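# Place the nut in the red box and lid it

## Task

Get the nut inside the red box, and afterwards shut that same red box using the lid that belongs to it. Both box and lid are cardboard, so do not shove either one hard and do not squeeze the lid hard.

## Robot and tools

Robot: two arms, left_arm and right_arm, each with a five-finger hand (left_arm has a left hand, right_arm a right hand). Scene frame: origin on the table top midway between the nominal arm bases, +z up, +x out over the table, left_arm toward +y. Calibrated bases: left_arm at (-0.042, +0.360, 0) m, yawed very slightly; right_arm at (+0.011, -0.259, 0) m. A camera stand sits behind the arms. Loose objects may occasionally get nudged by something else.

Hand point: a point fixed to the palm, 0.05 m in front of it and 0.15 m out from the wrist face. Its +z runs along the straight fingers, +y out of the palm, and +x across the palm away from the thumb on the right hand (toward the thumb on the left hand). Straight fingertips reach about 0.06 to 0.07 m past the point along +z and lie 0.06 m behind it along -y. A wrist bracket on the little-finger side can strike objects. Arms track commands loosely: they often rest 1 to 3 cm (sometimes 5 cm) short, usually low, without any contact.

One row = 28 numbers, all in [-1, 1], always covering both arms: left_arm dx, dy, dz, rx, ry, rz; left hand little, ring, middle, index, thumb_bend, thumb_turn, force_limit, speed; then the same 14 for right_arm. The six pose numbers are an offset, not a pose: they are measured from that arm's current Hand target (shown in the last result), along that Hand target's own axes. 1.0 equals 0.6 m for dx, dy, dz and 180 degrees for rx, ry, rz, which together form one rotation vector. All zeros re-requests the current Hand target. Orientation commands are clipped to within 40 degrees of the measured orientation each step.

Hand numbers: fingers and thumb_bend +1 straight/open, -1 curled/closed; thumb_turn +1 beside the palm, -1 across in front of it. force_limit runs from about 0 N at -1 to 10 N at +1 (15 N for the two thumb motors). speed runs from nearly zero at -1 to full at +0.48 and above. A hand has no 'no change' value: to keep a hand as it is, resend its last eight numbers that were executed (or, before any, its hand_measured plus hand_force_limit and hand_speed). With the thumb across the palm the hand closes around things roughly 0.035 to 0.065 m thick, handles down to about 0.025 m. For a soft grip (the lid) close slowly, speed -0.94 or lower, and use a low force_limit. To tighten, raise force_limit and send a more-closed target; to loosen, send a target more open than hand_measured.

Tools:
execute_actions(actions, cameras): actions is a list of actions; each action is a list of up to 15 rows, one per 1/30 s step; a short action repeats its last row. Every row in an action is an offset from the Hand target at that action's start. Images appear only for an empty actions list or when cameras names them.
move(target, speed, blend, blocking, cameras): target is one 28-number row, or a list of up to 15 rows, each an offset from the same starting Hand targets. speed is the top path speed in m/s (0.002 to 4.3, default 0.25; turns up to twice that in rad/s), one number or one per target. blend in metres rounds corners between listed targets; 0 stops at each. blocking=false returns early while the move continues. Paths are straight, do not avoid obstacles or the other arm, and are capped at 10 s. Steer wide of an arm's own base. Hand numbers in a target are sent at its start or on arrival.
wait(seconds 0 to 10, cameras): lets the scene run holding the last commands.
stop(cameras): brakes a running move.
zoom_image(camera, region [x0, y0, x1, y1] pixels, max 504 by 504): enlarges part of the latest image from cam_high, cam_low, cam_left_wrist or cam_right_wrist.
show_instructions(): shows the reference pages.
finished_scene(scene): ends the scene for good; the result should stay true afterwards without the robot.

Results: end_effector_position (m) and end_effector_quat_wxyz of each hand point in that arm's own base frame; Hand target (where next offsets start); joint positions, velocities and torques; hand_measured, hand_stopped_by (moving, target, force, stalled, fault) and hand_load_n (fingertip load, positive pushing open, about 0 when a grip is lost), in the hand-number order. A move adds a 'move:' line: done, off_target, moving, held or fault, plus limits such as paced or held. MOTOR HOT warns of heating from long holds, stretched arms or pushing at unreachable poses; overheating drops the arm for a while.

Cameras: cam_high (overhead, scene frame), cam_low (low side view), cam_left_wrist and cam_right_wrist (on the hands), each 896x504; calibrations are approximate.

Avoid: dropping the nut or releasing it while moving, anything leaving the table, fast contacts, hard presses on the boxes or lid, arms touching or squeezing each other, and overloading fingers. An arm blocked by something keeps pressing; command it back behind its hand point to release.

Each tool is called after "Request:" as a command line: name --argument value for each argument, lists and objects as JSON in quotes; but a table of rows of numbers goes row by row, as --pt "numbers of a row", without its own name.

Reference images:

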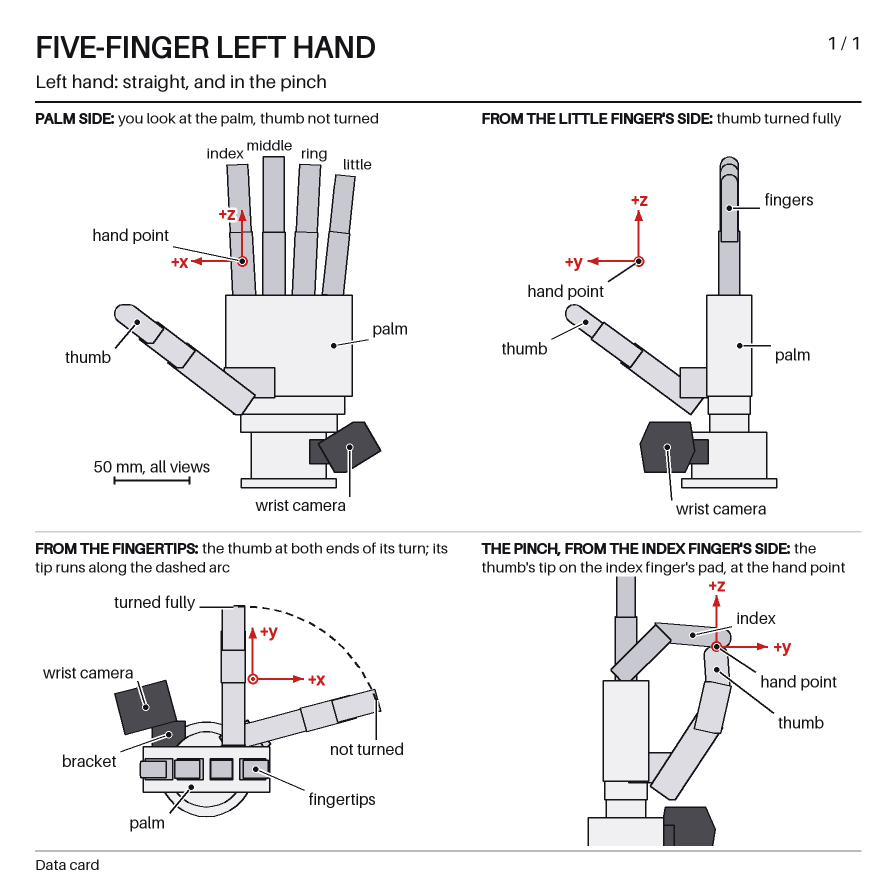

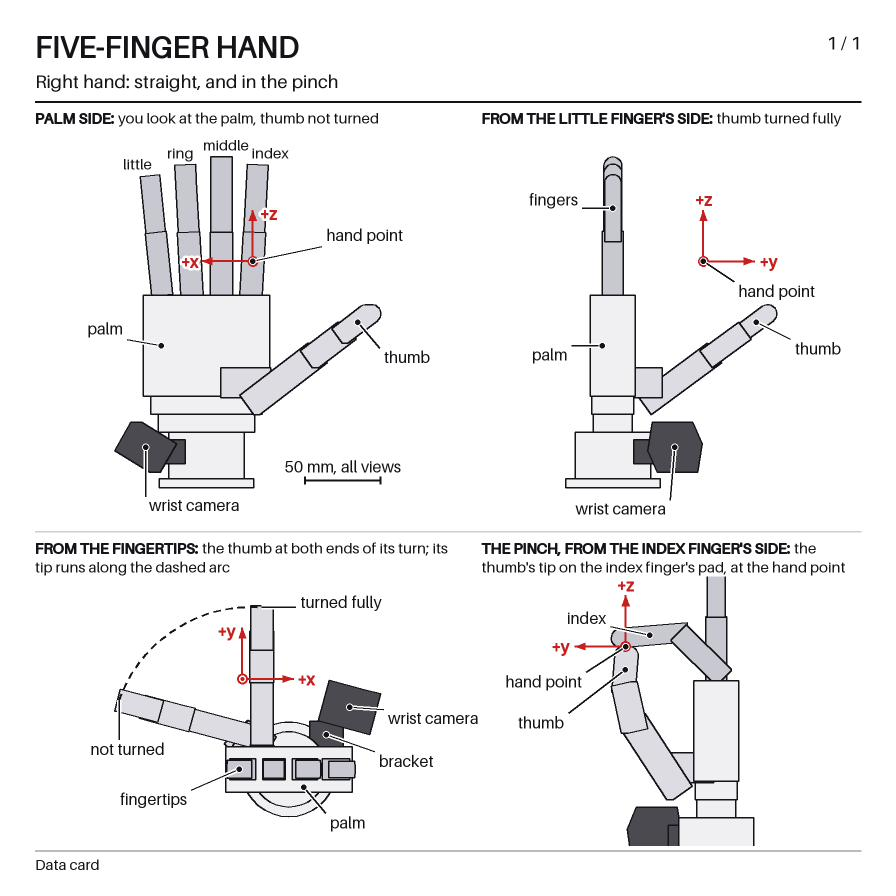

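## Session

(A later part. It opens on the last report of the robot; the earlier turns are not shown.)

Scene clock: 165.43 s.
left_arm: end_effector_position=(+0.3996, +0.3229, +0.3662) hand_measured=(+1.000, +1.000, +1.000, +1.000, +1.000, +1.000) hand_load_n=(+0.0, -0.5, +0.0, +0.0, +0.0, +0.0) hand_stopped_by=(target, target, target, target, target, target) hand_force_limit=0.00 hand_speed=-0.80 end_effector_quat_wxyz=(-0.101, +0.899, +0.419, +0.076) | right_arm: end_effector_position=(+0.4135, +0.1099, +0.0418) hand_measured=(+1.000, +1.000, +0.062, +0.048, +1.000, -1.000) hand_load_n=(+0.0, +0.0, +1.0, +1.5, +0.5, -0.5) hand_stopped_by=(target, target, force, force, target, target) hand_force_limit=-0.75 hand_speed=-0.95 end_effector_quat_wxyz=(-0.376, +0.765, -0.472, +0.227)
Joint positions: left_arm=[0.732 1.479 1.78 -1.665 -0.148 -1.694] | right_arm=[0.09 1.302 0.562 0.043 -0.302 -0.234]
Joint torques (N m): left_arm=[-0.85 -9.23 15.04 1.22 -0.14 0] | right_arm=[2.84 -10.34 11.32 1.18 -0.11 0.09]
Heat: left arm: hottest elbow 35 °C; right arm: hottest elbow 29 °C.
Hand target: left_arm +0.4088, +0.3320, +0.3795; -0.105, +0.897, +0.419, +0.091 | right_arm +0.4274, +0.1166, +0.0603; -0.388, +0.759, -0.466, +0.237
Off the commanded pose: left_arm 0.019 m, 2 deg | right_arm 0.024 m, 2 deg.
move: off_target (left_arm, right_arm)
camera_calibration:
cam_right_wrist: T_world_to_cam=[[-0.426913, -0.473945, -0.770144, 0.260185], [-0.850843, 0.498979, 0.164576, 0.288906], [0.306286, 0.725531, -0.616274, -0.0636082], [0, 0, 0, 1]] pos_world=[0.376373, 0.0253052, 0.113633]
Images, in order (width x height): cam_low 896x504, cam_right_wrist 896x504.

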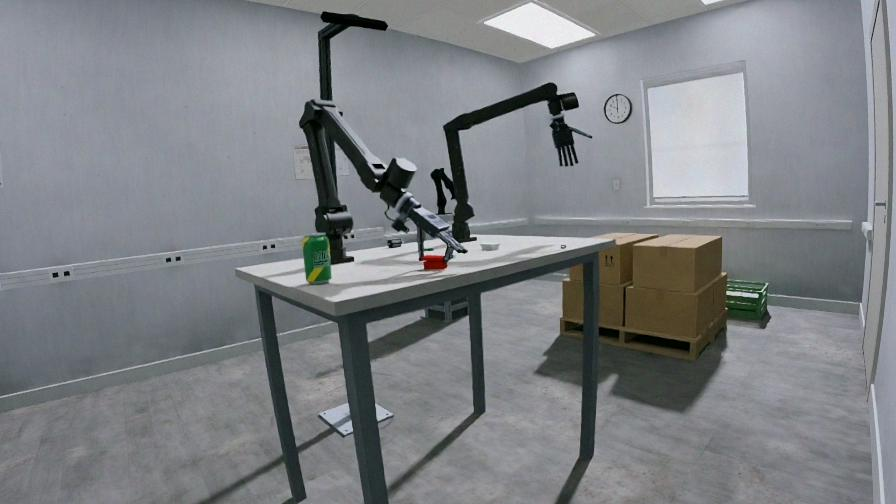

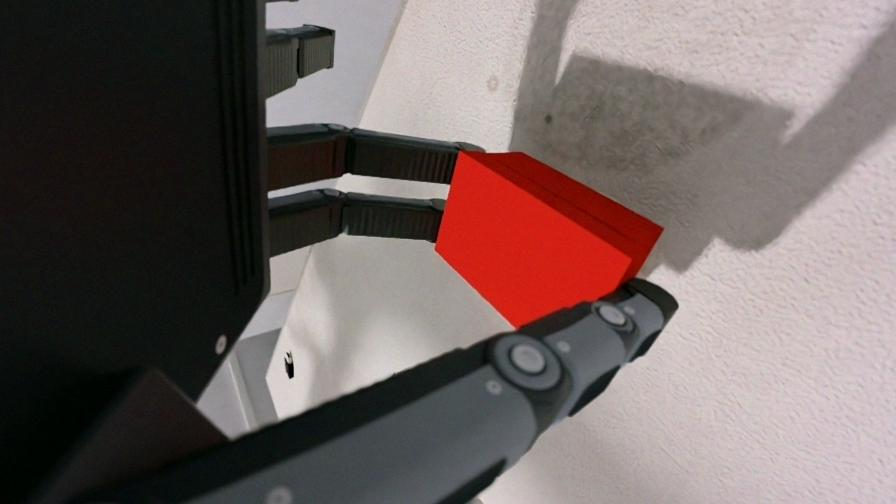

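Request:
move --target '[0,0,0,0,0,0,1,1,1,1,1,1,0,-0.8,0,-0.054,-0.0392,0,0,0,1,1,0.0,0.0,1,-1,-0.75,-0.95]' --speed 0.05 --cameras '["cam_right_wrist", "cam_low"]'

Request:
zoom_image --camera "cam_low" --region '[400, 210, 500, 290]'

Scene clock: 171.00 s.
left_arm: end_effector_position=(+0.3996, +0.3229, +0.3662) hand_measured=(+1.000, +1.000, +1.000, +1.000, +1.000, +1.000) hand_load_n=(+0.0, +0.0, +0.0, +0.0, +0.0, +0.0) hand_stopped_by=(target, target, target, target, target, target) hand_force_limit=0.00 hand_speed=-0.80 end_effector_quat_wxyz=(-0.101, +0.899, +0.419, +0.076) | right_arm: end_effector_position=(+0.4074, +0.1094, +0.0736) hand_measured=(+1.000, +1.000, +0.062, +0.048, +1.000, -1.000) hand_load_n=(+0.0, +0.0, +1.0, +1.5, +0.5, -0.5) hand_stopped_by=(target, target, force, force, target, target) hand_force_limit=-0.75 hand_speed=-0.95 end_effector_quat_wxyz=(-0.372, +0.766, -0.474, +0.221)
Joint positions: left_arm=[0.732 1.479 1.78 -1.665 -0.148 -1.694] | right_arm=[0.09 1.213 0.603 -0.103 -0.302 -0.234]
Joint torques (N m): left_arm=[-1.03 -9.35 15.05 1.22 -0.13 0] | right_arm=[2.84 -9.47 13.52 1.21 -0.14 0.1]
Heat: left arm: hottest elbow 35 °C; right arm: hottest elbow 29 °C.
Hand target: left_arm +0.4088, +0.3320, +0.3795; -0.105, +0.897, +0.419, +0.091 | right_arm +0.4275, +0.1165, +0.1005; -0.388, +0.759, -0.466, +0.237
Off the commanded pose: left_arm 0.019 m, 2 deg | right_arm 0.034 m, 3 deg.
move: off_target (left_arm, right_arm)
camera_calibration:
cam_right_wrist: T_world_to_cam=[[-0.438781, -0.474636, -0.763015, 0.286191], [-0.848103, 0.499363, 0.177082, 0.276598], [0.296972, 0.724816, -0.621651, -0.0375186], [0, 0, 0, 1]] pos_world=[0.371301, 0.0249076, 0.146064]
Images, in order (width x height): cam_low 896x504, cam_right_wrist 896x504.

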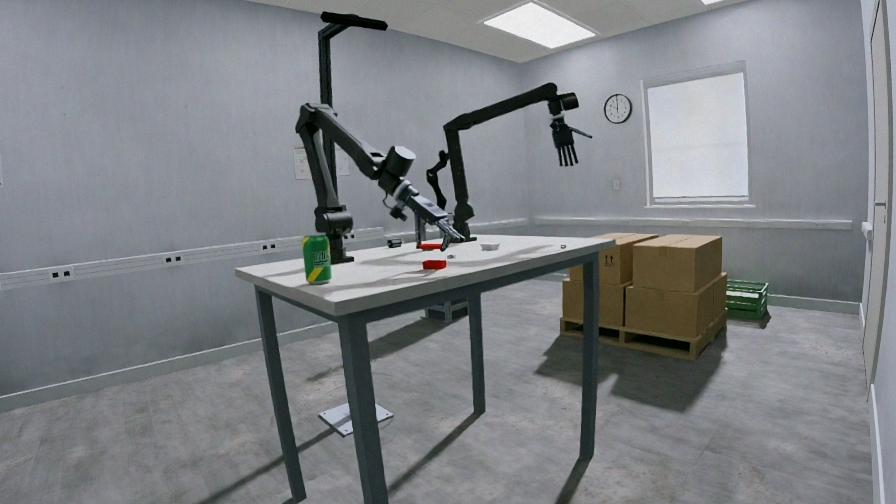

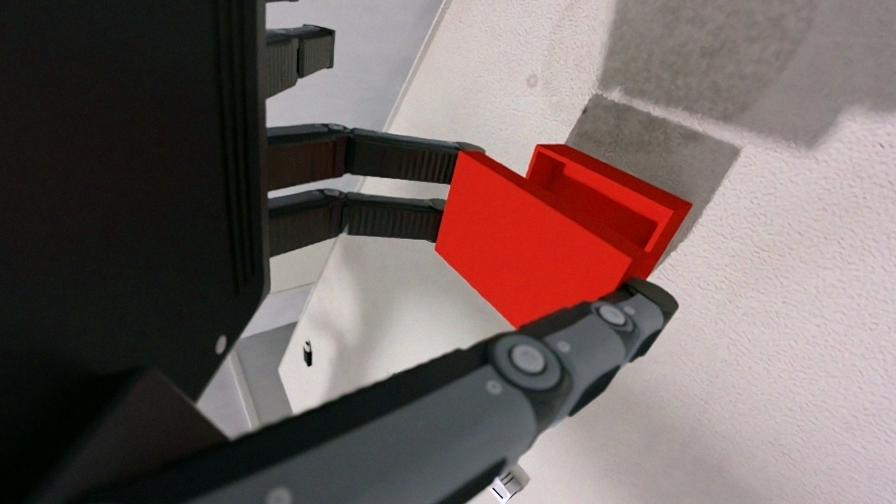

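Scaled by 5.040 from the camera's 896x504 image, which has a finer 1280x720 frame.

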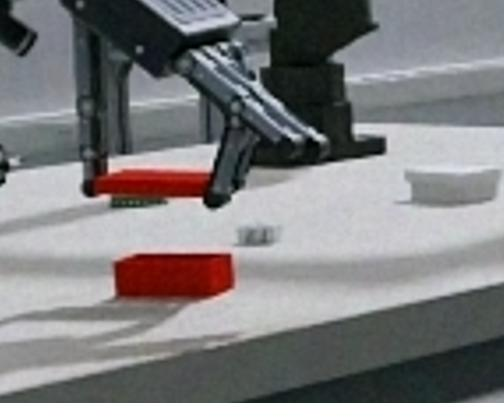

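Request:
move --target '[0,0,0,0,0,0,1,1,1,1,1,1,0,-0.8,0.1703,0.084,-0.1157,0,0,0,1,1,0.0,0.0,1,-1,-0.75,-0.95]' --speed 0.08 --cameras '["cam_right_wrist", "cam_low"]'

Request:
zoom_image --camera "cam_low" --region '[360, 210, 500, 290]'

Scene clock: 178.07 s.
left_arm: end_effector_position=(+0.3996, +0.3229, +0.3662) hand_measured=(+1.000, +1.000, +1.000, +1.000, +1.000, +1.000) hand_load_n=(+0.0, +0.0, +0.0, +0.0, +0.0, +0.0) hand_stopped_by=(target, target, target, target, target, target) hand_force_limit=0.00 hand_speed=-0.80 end_effector_quat_wxyz=(-0.101, +0.899, +0.419, +0.076) | right_arm: end_effector_position=(+0.3822, -0.0052, +0.0812) hand_measured=(+1.000, +1.000, +0.062, +0.048, +1.000, -1.000) hand_load_n=(+0.0, +0.0, +1.0, +2.0, +0.5, -0.5) hand_stopped_by=(target, target, force, force, target, target) hand_force_limit=-0.75 hand_speed=-0.95 end_effector_quat_wxyz=(-0.384, +0.761, -0.476, +0.217)
Joint positions: left_arm=[0.732 1.479 1.78 -1.665 -0.148 -1.694] | right_arm=[-0.298 1.167 0.603 -0.268 -0.6 -0.511]
Joint torques (N m): left_arm=[-0.73 -9.35 15.05 1.22 -0.13 -0.02] | right_arm=[1.32 -8.23 12.72 0.95 -0.62 -0.15]
Heat: left arm: hottest elbow 35 °C; right arm: hottest elbow 31 °C.
Hand target: left_arm +0.4088, +0.3320, +0.3795; -0.105, +0.897, +0.419, +0.091 | right_arm +0.3975, -0.0135, +0.1003; -0.388, +0.759, -0.466, +0.237
Off the commanded pose: left_arm 0.019 m, 2 deg | right_arm 0.026 m, 3 deg.
move: off_target (left_arm, right_arm)
camera_calibration:
cam_right_wrist: T_world_to_cam=[[-0.434019, -0.453659, -0.778345, 0.22608], [-0.849213, 0.494454, 0.185343, 0.310869], [0.300773, 0.741423, -0.599856, 0.0546181], [0, 0, 0, 1]] pos_world=[0.345689, -0.0916424, 0.151114]
Images, in order (width x height): cam_low 896x504, cam_right_wrist 896x504.

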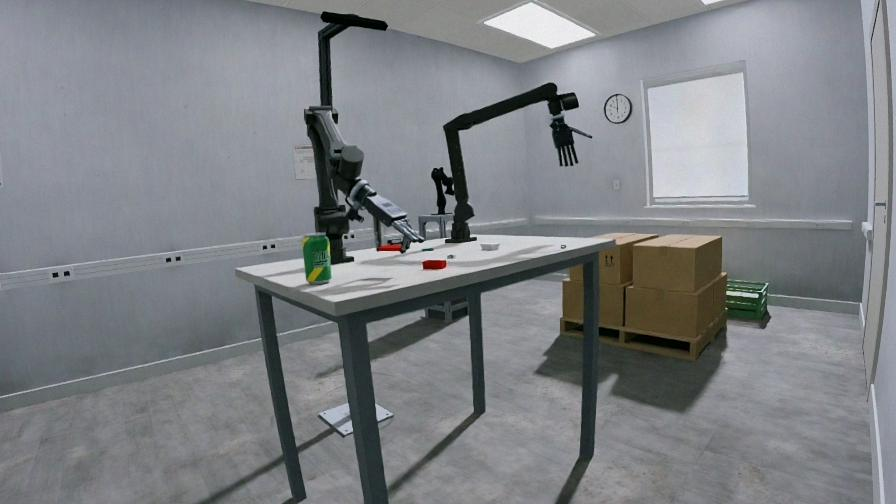

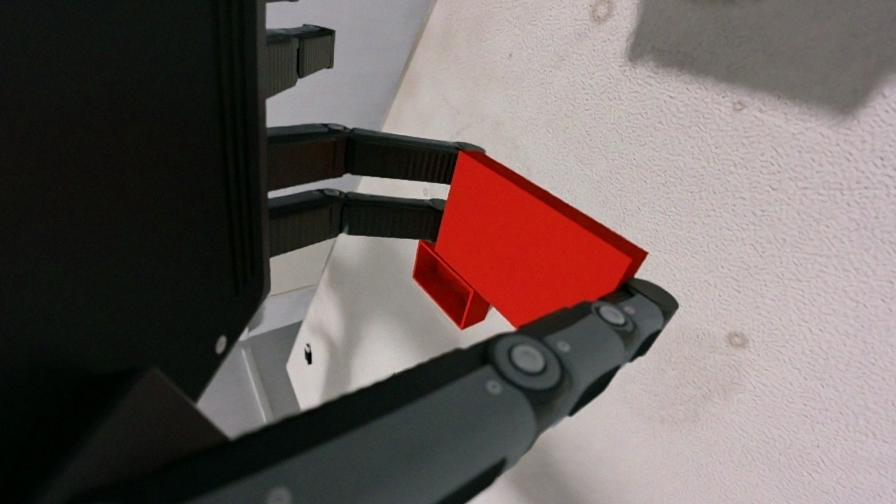

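Scaled by 3.600 from the camera's 896x504 image, which has a finer 1280x720 frame.

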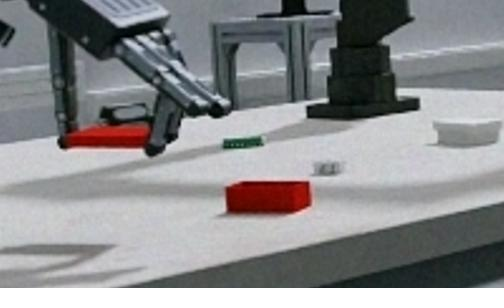

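Request:
move --target '[0,0,0,0,0,0,1,1,1,1,1,1,0,-0.8,0,0.0918,0.0667,0,0,0,1,1,0.0,0.0,1,-1,-0.75,-0.95]' --speed 0.06 --cameras '["cam_right_wrist", "cam_low"]'

Request:
zoom_image --camera "cam_low" --region '[350, 220, 450, 280]'

Scene clock: 182.30 s.
left_arm: end_effector_position=(+0.3996, +0.3229, +0.3662) hand_measured=(+1.000, +1.000, +1.000, +1.000, +1.000, +1.000) hand_load_n=(+0.0, +0.0, +0.0, +0.0, -0.5, +0.0) hand_stopped_by=(target, target, target, target, target, target) hand_force_limit=0.00 hand_speed=-0.80 end_effector_quat_wxyz=(-0.101, +0.899, +0.419, +0.076) | right_arm: end_effector_position=(+0.3950, -0.0092, +0.0337) hand_measured=(+1.000, +1.000, +0.062, +0.048, +1.000, -1.000) hand_load_n=(+0.0, +0.0, +1.0, +1.5, +0.5, -0.5) hand_stopped_by=(target, target, force, force, target, target) hand_force_limit=-0.75 hand_speed=-0.95 end_effector_quat_wxyz=(-0.387, +0.760, -0.469, +0.230)
Joint positions: left_arm=[0.732 1.479 1.78 -1.665 -0.148 -1.694] | right_arm=[-0.298 1.307 0.546 -0.042 -0.6 -0.513]
Joint torques (N m): left_arm=[-0.85 -9.17 15.05 1.24 -0.13 -0.01] | right_arm=[1.44 -8 8.01 2.18 -0.6 -0.14]
Heat: left arm: hottest elbow 36 °C; right arm: hottest elbow 32 °C.
Hand target: left_arm +0.4088, +0.3320, +0.3795; -0.105, +0.897, +0.419, +0.091 | right_arm +0.3975, -0.0135, +0.0322; -0.388, +0.760, -0.466, +0.237
Off the commanded pose: left_arm 0.019 m, 2 deg | right_arm 0.005 m, 1 deg.
move: off_target (left_arm)
camera_calibration:
cam_right_wrist: T_world_to_cam=[[-0.410874, -0.461952, -0.785992, 0.183923], [-0.854735, 0.495129, 0.155806, 0.335675], [0.317192, 0.735831, -0.598282, 0.0187377], [0, 0, 0, 1]] pos_world=[0.356539, -0.0950269, 0.103472]
Images, in order (width x height): cam_low 896x504, cam_right_wrist 896x504.

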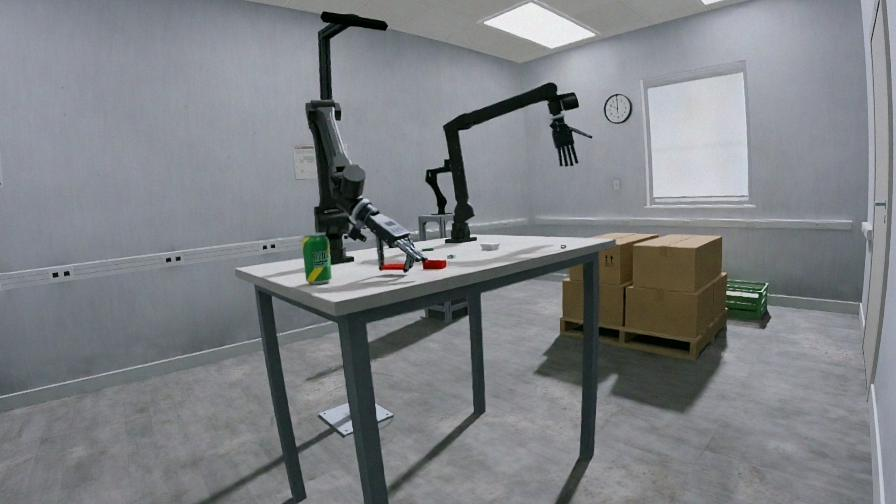

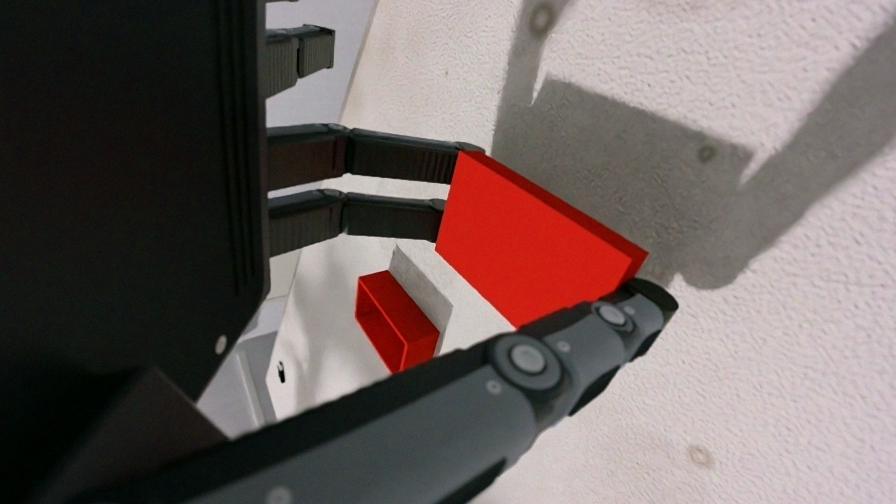

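Scaled by 5.040 from the camera's 896x504 image, which has a finer 1280x720 frame.

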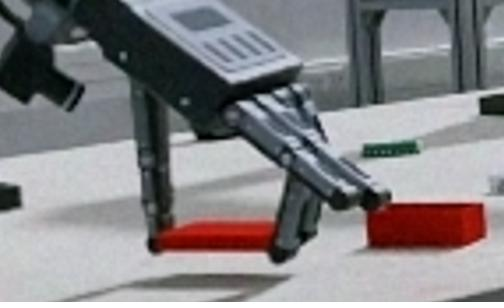

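Request:
move --target '[0,0,0,0,0,0,1,1,1,1,1,1,0,-0.8,0,0.0121,0.0088,0,0,0,1,1,0.0,0.0,1,-1,-0.75,-0.95]' --speed 0.03 --cameras '["cam_right_wrist", "cam_low"]'

Request:
zoom_image --camera "cam_low" --region '[350, 220, 450, 280]'

Scene clock: 184.67 s.
left_arm: end_effector_position=(+0.3996, +0.3229, +0.3662) hand_measured=(+1.000, +1.000, +1.000, +1.000, +1.000, +1.000) hand_load_n=(+0.0, +0.0, +0.0, +0.0, +0.0, +0.0) hand_stopped_by=(target, target, target, target, target, target) hand_force_limit=0.00 hand_speed=-0.80 end_effector_quat_wxyz=(-0.101, +0.899, +0.419, +0.076) | right_arm: end_effector_position=(+0.3956, -0.0093, +0.0258) hand_measured=(+1.000, +1.000, +0.062, +0.048, +1.000, -1.000) hand_load_n=(+0.0, +0.0, +1.0, +1.5, +0.5, -0.5) hand_stopped_by=(target, target, force, force, target, target) hand_force_limit=-0.75 hand_speed=-0.95 end_effector_quat_wxyz=(-0.388, +0.759, -0.468, +0.231)
Joint positions: left_arm=[0.732 1.479 1.78 -1.665 -0.148 -1.694] | right_arm=[-0.298 1.33 0.536 -0.007 -0.601 -0.513]
Joint torques (N m): left_arm=[-0.79 -9.17 15.08 1.24 -0.14 -0.01] | right_arm=[1.38 -8 7.69 2.18 -0.57 -0.14]
Heat: left arm: hottest elbow 36 °C; right arm: hottest elbow 32 °C.
Hand target: left_arm +0.4088, +0.3320, +0.3795; -0.105, +0.897, +0.419, +0.091 | right_arm +0.3974, -0.0134, +0.0231; -0.388, +0.760, -0.466, +0.237
Off the commanded pose: left_arm 0.019 m, 2 deg | right_arm 0.005 m, 1 deg.
move: off_target (left_arm)
camera_calibration:
cam_right_wrist: T_world_to_cam=[[-0.408525, -0.462354, -0.786979, 0.177006], [-0.85541, 0.494715, 0.1534, 0.337828], [0.318405, 0.735857, -0.597605, 0.01337], [0, 0, 0, 1]] pos_world=[0.357035, -0.0951275, 0.095467]
Images, in order (width x height): cam_low 896x504, cam_right_wrist 896x504.

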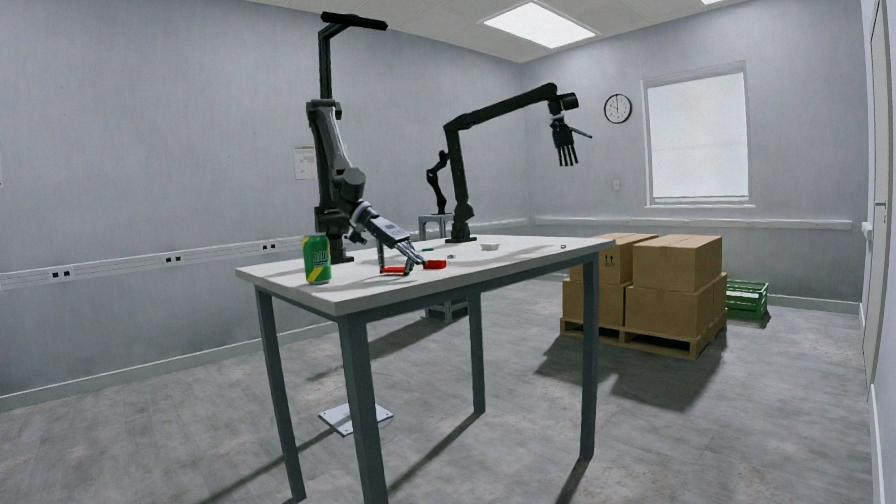

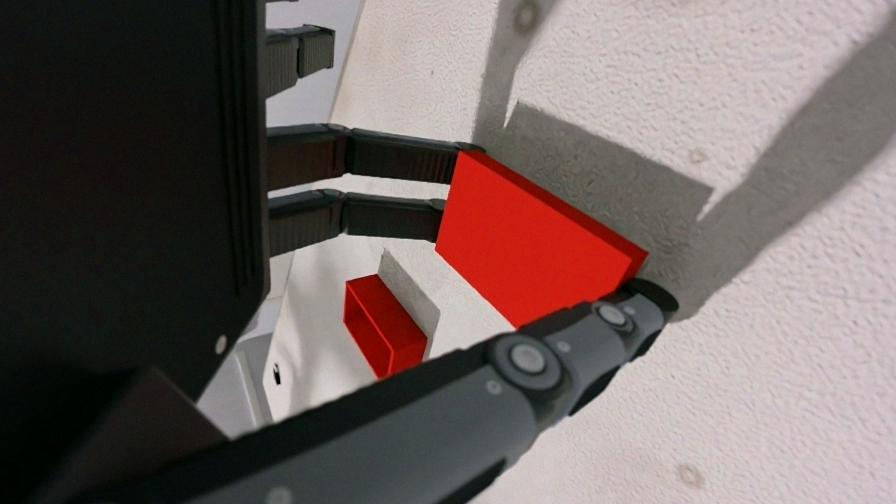

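Scaled by 5.040 from the camera's 896x504 image, which has a finer 1280x720 frame.

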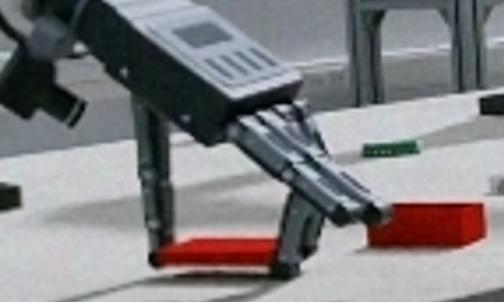

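Request:
move --target '[0,0,0,0,0,0,1,1,1,1,1,1,0,-0.8,0,0.0040,0.0029,0,0,0,1,1,0.0,0.0,1,-1,-0.75,-0.95]' --speed 0.02 --cameras '["cam_right_wrist", "cam_low"]'

Request:
zoom_image --camera "cam_low" --region '[370, 240, 430, 280]'

Scene clock: 186.83 s.
left_arm: end_effector_position=(+0.3996, +0.3229, +0.3662) hand_measured=(+1.000, +1.000, +1.000, +1.000, +1.000, +1.000) hand_load_n=(+0.0, +0.0, +0.0, +0.0, +0.0, +0.0) hand_stopped_by=(target, target, target, target, target, target) hand_force_limit=0.00 hand_speed=-0.80 end_effector_quat_wxyz=(-0.101, +0.899, +0.419, +0.076) | right_arm: end_effector_position=(+0.3976, -0.0097, +0.0252) hand_measured=(+1.000, +1.000, +0.062, +0.048, +1.000, -1.000) hand_load_n=(+0.0, +0.0, +0.5, +1.5, +0.5, -0.5) hand_stopped_by=(target, target, force, force, target, target) hand_force_limit=-0.75 hand_speed=-0.95 end_effector_quat_wxyz=(-0.389, +0.759, -0.467, +0.234)
Joint positions: left_arm=[0.732 1.479 1.78 -1.665 -0.148 -1.694] | right_arm=[-0.298 1.336 0.536 0.005 -0.602 -0.513]
Joint torques (N m): left_arm=[-0.73 -9.29 15.06 1.22 -0.13 0] | right_arm=[1.49 -7.88 7.39 2.14 -0.53 -0.14]
Heat: left arm: hottest elbow 36 °C; right arm: hottest elbow 32 °C.
Hand target: left_arm +0.4088, +0.3320, +0.3795; -0.105, +0.897, +0.419, +0.091 | right_arm +0.3974, -0.0134, +0.0201; -0.387, +0.760, -0.466, +0.237
Off the commanded pose: left_arm 0.019 m, 2 deg | right_arm 0.006 m, 0 deg.
move: off_target (left_arm)
camera_calibration:
cam_right_wrist: T_world_to_cam=[[-0.403289, -0.463684, -0.788895, 0.175135], [-0.856617, 0.494489, 0.147266, 0.340437], [0.321815, 0.735172, -0.596622, 0.0112774], [0, 0, 0, 1]] pos_world=[0.358625, -0.095426, 0.0947566]
Images, in order (width x height): cam_low 896x504, cam_right_wrist 896x504.

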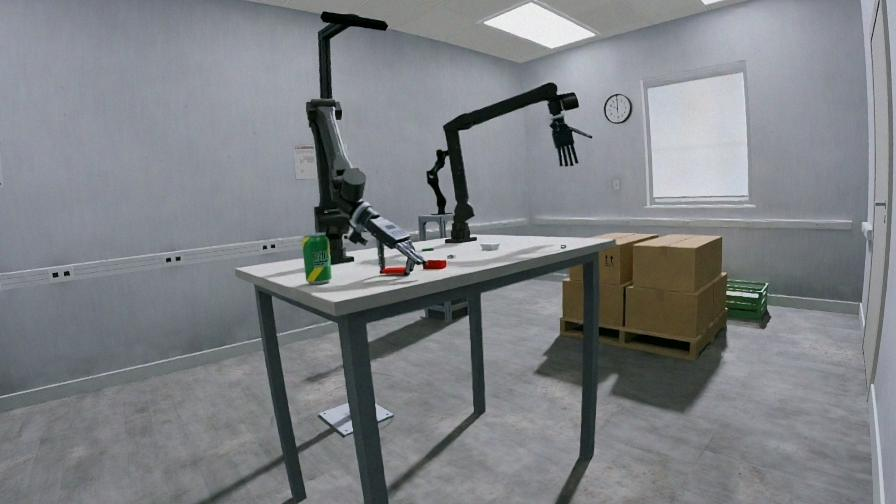

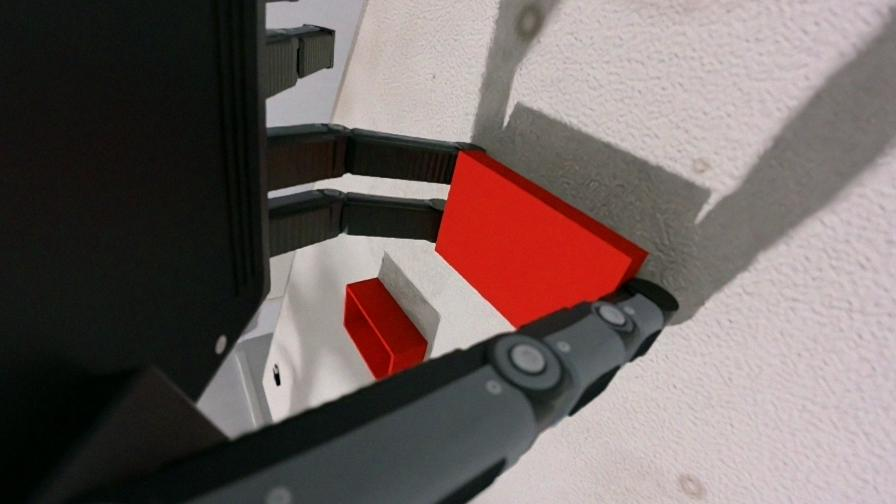

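Scaled by 8.400 from the camera's 896x504 image, which has a finer 1280x720 frame.

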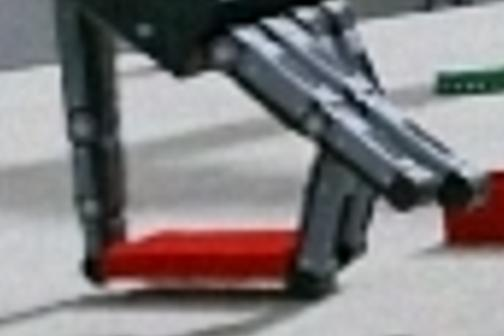

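Request:
move --target '[0,0,0,0,0,0,1,1,1,1,1,1,0,-0.8,0,0,0,0,0,0,1,1,0.5,0.5,1,-1,-0.75,-0.9]' --speed 0.02 --cameras '["cam_right_wrist", "cam_low"]'

Request:
zoom_image --camera "cam_low" --region '[370, 240, 430, 280]'

Scene clock: 191.43 s.
left_arm: end_effector_position=(+0.3996, +0.3229, +0.3662) hand_measured=(+1.000, +1.000, +1.000, +1.000, +1.000, +1.000) hand_load_n=(+0.0, +0.0, +0.0, +0.0, +0.0, +0.0) hand_stopped_by=(target, target, target, target, target, target) hand_force_limit=0.00 hand_speed=-0.80 end_effector_quat_wxyz=(-0.101, +0.899, +0.419, +0.076) | right_arm: end_effector_position=(+0.3980, -0.0098, +0.0247) hand_measured=(+1.000, +1.000, +0.500, +0.500, +1.000, -1.000) hand_load_n=(+0.0, +0.0, +0.0, +0.0, +0.0, +0.0) hand_stopped_by=(target, target, target, target, target, target) hand_force_limit=-0.75 hand_speed=-0.90 end_effector_quat_wxyz=(-0.389, +0.759, -0.467, +0.234)
Joint positions: left_arm=[0.732 1.479 1.78 -1.665 -0.148 -1.694] | right_arm=[-0.298 1.338 0.536 0.009 -0.602 -0.513]
Joint torques (N m): left_arm=[-0.67 -9.23 15.08 1.24 -0.12 0] | right_arm=[1.38 -8.06 7.36 2.04 -0.53 -0.14]
Heat: left arm: hottest elbow 36 °C; right arm: hottest elbow 31 °C.
Hand target: left_arm +0.4088, +0.3320, +0.3795; -0.105, +0.897, +0.419, +0.091 | right_arm +0.3974, -0.0134, +0.0202; -0.388, +0.760, -0.466, +0.237
Off the commanded pose: left_arm 0.019 m, 2 deg | right_arm 0.006 m, 0 deg.
move: off_target (left_arm)
camera_calibration:
cam_right_wrist: T_world_to_cam=[[-0.402537, -0.463746, -0.789242, 0.174531], [-0.856857, 0.494273, 0.146596, 0.341045], [0.322119, 0.735278, -0.596327, 0.0107375], [0, 0, 0, 1]] pos_world=[0.359024, -0.0955265, 0.0941549]
Images, in order (width x height): cam_low 896x504, cam_right_wrist 896x504.

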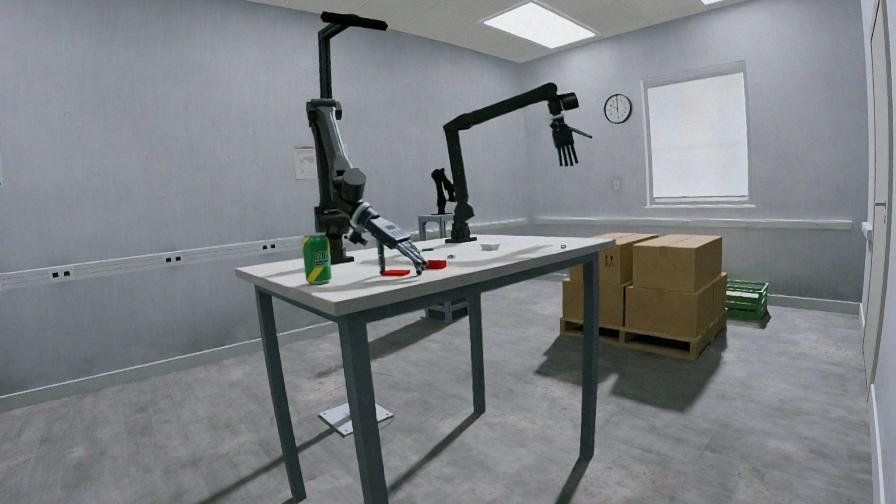

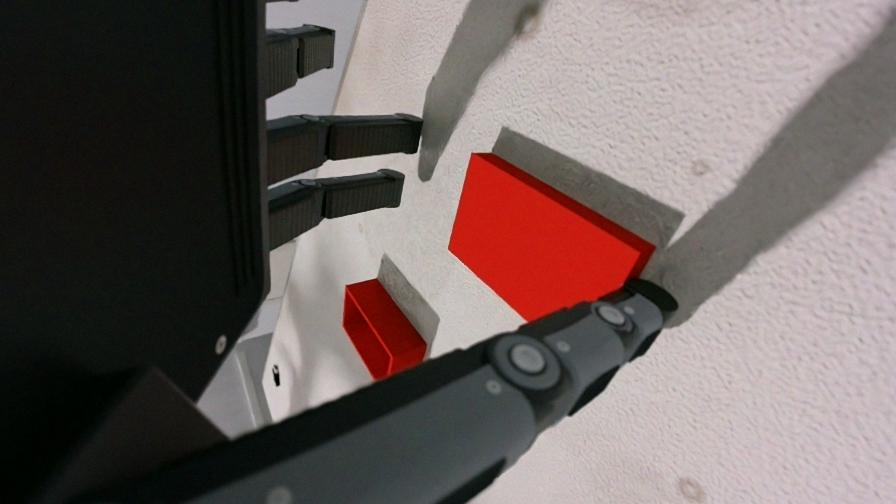

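Scaled by 8.400 from the camera's 896x504 image, which has a finer 1280x720 frame.

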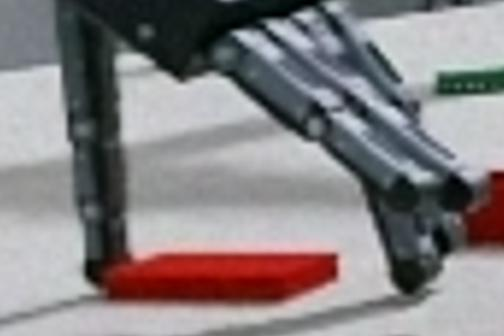

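Request:
move --pt "0 0 0 0 0 0 1 1 1 1 1 1 0 -0.8 0 -0.1348 -0.098 0 0 0 1 1 0.8 0.8 1 -1 -0.75 -0.6" --pt "0 0 0 0 0 0 1 1 1 1 1 1 0 -0.8 -0.7685 -0.2092 0.005 0 -0.1843 -0.1339 1 1 0.8 0.8 1 -1 -0.75 -0.6" --speed '[0.1,0.25]' --cameras '["cam_right_wrist", "cam_high"]'

Scene clock: 209.67 s.
left_arm: end_effector_position=(+0.3996, +0.3229, +0.3662) hand_measured=(+1.000, +1.000, +1.000, +1.000, +1.000, +1.000) hand_load_n=(+0.0, +0.0, +0.0, +0.0, +0.0, +0.0) hand_stopped_by=(target, target, target, target, target, target) hand_force_limit=0.00 hand_speed=-0.80 end_effector_quat_wxyz=(-0.101, +0.899, +0.419, +0.076) | right_arm: end_effector_position=(+0.2416, +0.4080, +0.0968) hand_measured=(+1.000, +1.000, +0.800, +0.800, +1.000, -1.000) hand_load_n=(+0.0, +0.0, +0.0, +0.0, +0.0, +0.0) hand_stopped_by=(target, target, target, target, target, target) hand_force_limit=-0.75 hand_speed=-0.60 end_effector_quat_wxyz=(-0.421, +0.887, -0.173, +0.076)
Joint positions: left_arm=[0.732 1.479 1.78 -1.665 -0.148 -1.694] | right_arm=[0.903 1.31 0.76 -0.158 -0.228 -0.176]
Joint torques (N m): left_arm=[-0.62 -9.23 15.05 1.25 -0.14 0] | right_arm=[2.49 -9.82 14.05 2.5 -0.05 0.09]
Heat: left arm: hottest elbow 37 °C; right arm: hottest elbow 31 °C.
Hand target: left_arm +0.4088, +0.3320, +0.3795; -0.105, +0.897, +0.419, +0.091 | right_arm +0.2560, +0.4318, +0.1207; -0.446, +0.874, -0.170, +0.086
Off the commanded pose: left_arm 0.019 m, 2 deg | right_arm 0.037 m, 3 deg.
move: off_target (left_arm, right_arm)
camera_calibration:
cam_right_wrist: T_world_to_cam=[[-0.017484, -0.654839, -0.755566, 0.343866], [-0.966108, -0.183589, 0.18147, 0.289571], [-0.257547, 0.733131, -0.629435, -0.0589011], [0, 0, 0, 1]] pos_world=[0.270599, 0.321521, 0.170191]
Images, in order (width x height): cam_high 896x504, cam_right_wrist 896x504.

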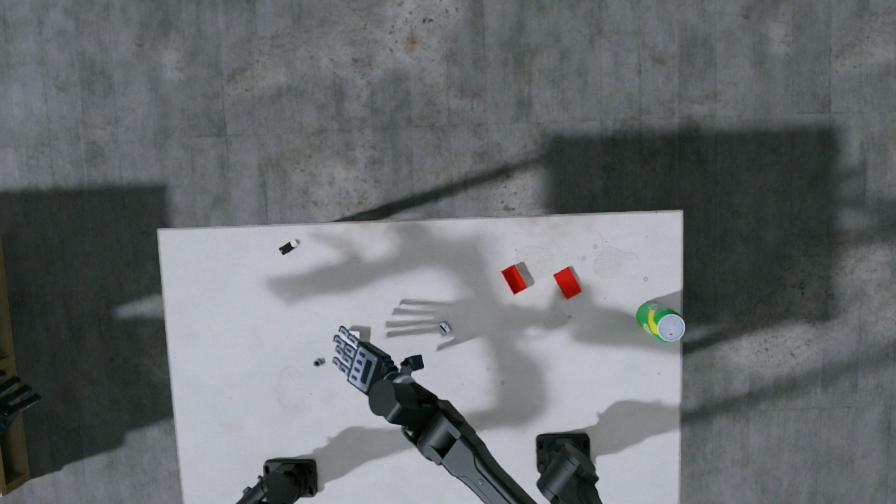

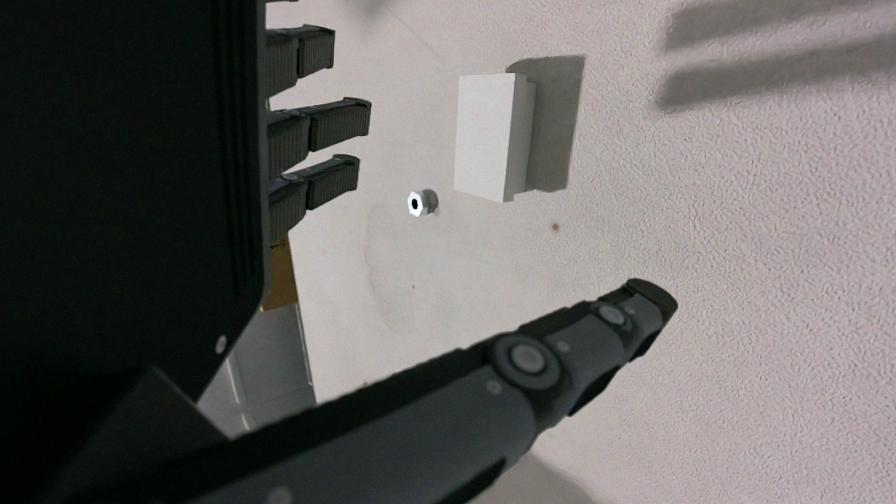

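Request:
zoom_image --camera "cam_right_wrist" --region '[380, 160, 480, 240]'

Scaled by 5.040 from the camera's 896x504 image, which has a finer 1280x720 frame.

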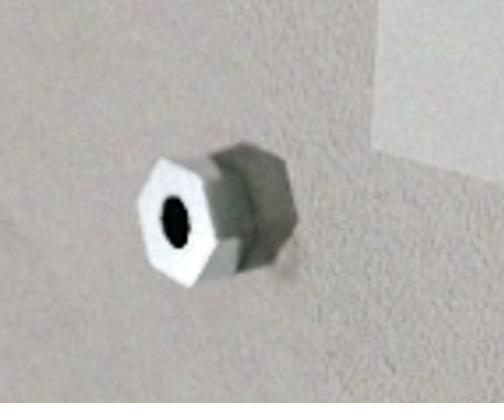

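Request:
move --target '[0,0,0,0,0,0,1,1,1,1,1,1,0,-0.8,-0.0981,-0.0592,0.1698,0,0.0991,0.0716,1,1,1,0.1,0.4,-0.77,-0.75,-0.5]' --speed '[0.12]' --cameras '["cam_right_wrist", "cam_high"]'

Scene clock: 240.60 s.
left_arm: end_effector_position=(+0.3996, +0.3229, +0.3662) hand_measured=(+1.000, +1.000, +1.000, +1.000, +1.000, +1.000) hand_load_n=(+0.0, +0.0, +0.0, +0.0, +0.0, +0.0) hand_stopped_by=(target, target, target, target, target, target) hand_force_limit=0.00 hand_speed=-0.80 end_effector_quat_wxyz=(-0.101, +0.899, +0.419, +0.076) | right_arm: end_effector_position=(+0.2360, +0.5260, +0.0720) hand_measured=(+1.000, +1.000, +1.000, +0.100, +0.400, -0.770) hand_load_n=(+0.0, +0.0, +0.0, +0.0, +0.0, +0.0) hand_stopped_by=(target, target, target, target, target, target) hand_force_limit=-0.75 hand_speed=-0.50 end_effector_quat_wxyz=(-0.403, +0.835, -0.331, +0.173)
Joint positions: left_arm=[0.732 1.479 1.78 -1.665 -0.148 -1.694] | right_arm=[1.179 1.573 0.954 -0.082 0.305 0.222]
Joint torques (N m): left_arm=[-0.79 -9.29 15.08 1.2 -0.13 0] | right_arm=[2.61 -14.1 13.55 1.57 0.26 0.1]
Heat: left arm: hottest elbow 38 °C; right arm: hottest elbow 38 °C.
Hand target: left_arm +0.4088, +0.3320, +0.3795; -0.105, +0.897, +0.419, +0.091 | right_arm +0.2401, +0.5497, +0.0896; -0.421, +0.826, -0.334, +0.170
Off the commanded pose: left_arm 0.019 m, 2 deg | right_arm 0.030 m, 2 deg.
move: off_target (left_arm, right_arm)
camera_calibration:
cam_right_wrist: T_world_to_cam=[[-0.232031, -0.604663, -0.761935, 0.427062], [-0.970725, 0.193938, 0.141707, 0.11565], [0.0620833, 0.77251, -0.631961, -0.258492], [0, 0, 0, 1]] pos_world=[0.227405, 0.435487, 0.145648]
Images, in order (width x height): cam_high 896x504, cam_right_wrist 896x504.

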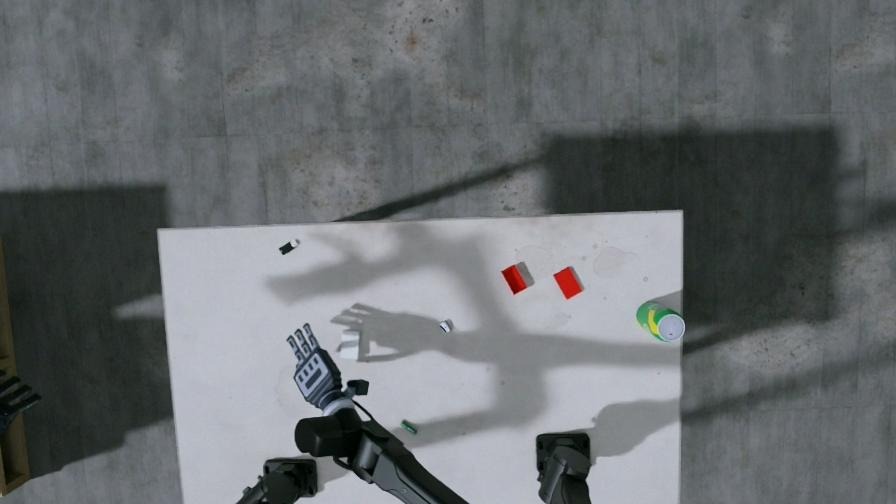

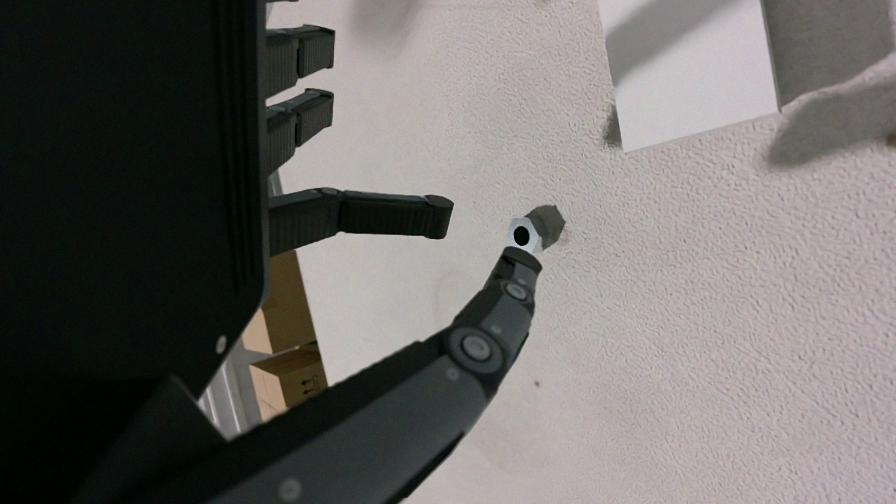

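Request:
zoom_image --camera "cam_right_wrist" --region '[420, 180, 600, 300]'

Scaled by 2.800 from the camera's 896x504 image, which has a finer 1280x720 frame.

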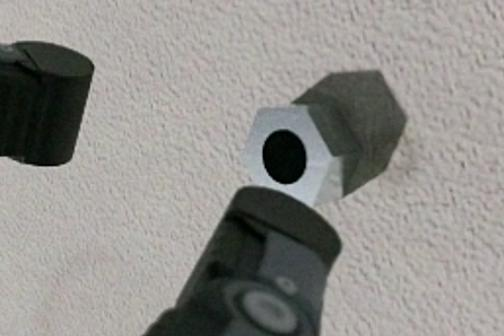

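Request:
move --target '[0,0,0,0,0,0,1,1,1,1,1,1,0,-0.8,-0.0062,0.063,0.0268,0,0,0,1,1,1,0.3,0.2,-0.77,-0.75,-0.5]' --speed '[0.08]' --cameras '["cam_right_wrist"]'

Request:
zoom_image --camera "cam_right_wrist" --region '[360, 140, 600, 320]'

Scene clock: 261.10 s.
left_arm: end_effector_position=(+0.3996, +0.3229, +0.3662) hand_measured=(+1.000, +1.000, +1.000, +1.000, +1.000, +1.000) hand_load_n=(+0.0, +0.0, +0.0, +0.0, +0.0, +0.0) hand_stopped_by=(target, target, target, target, target, target) hand_force_limit=0.00 hand_speed=-0.80 end_effector_quat_wxyz=(-0.101, +0.899, +0.419, +0.076) | right_arm: end_effector_position=(+0.2355, +0.5401, +0.0528) hand_measured=(+1.000, +1.000, +1.000, +0.300, +0.200, -0.770) hand_load_n=(+0.0, -0.5, +0.0, +0.0, +0.0, +0.0) hand_stopped_by=(target, target, target, target, target, target) hand_force_limit=-0.75 hand_speed=-0.50 end_effector_quat_wxyz=(-0.417, +0.828, -0.332, +0.173)
Joint positions: left_arm=[0.732 1.479 1.78 -1.665 -0.148 -1.694] | right_arm=[1.192 1.631 0.946 0.011 0.317 0.231]
Joint torques (N m): left_arm=[-0.85 -9.23 15.05 1.22 -0.13 -0.01] | right_arm=[2.78 -14.86 8.72 2.48 0.26 0.09]
Heat: left arm: hottest elbow 38 °C; right arm: hottest elbow 36 °C.
Hand target: left_arm +0.4088, +0.3320, +0.3795; -0.105, +0.897, +0.419, +0.091 | right_arm +0.2310, +0.5458, +0.0496; -0.421, +0.826, -0.334, +0.170
Off the commanded pose: left_arm 0.019 m, 2 deg | right_arm 0.008 m, 1 deg.
move: off_target (left_arm)
camera_calibration:
cam_right_wrist: T_world_to_cam=[[-0.224352, -0.582439, -0.781301, 0.408048], [-0.971919, 0.192137, 0.135855, 0.116732], [0.0709894, 0.78984, -0.60919, -0.294116], [0, 0, 0, 1]] pos_world=[0.225879, 0.447539, 0.123777]
Images, in order (width x height): cam_right_wrist 896x504.

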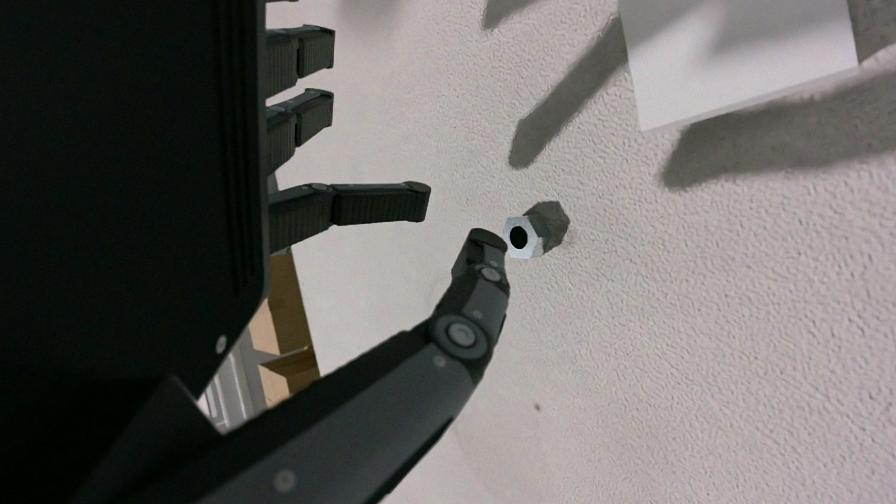

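Scaled by 2.100 from the camera's 896x504 image, which has a finer 1280x720 frame.

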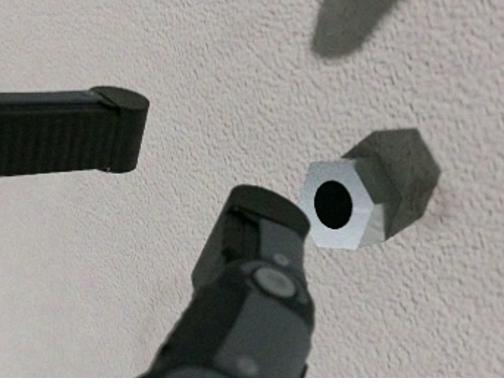

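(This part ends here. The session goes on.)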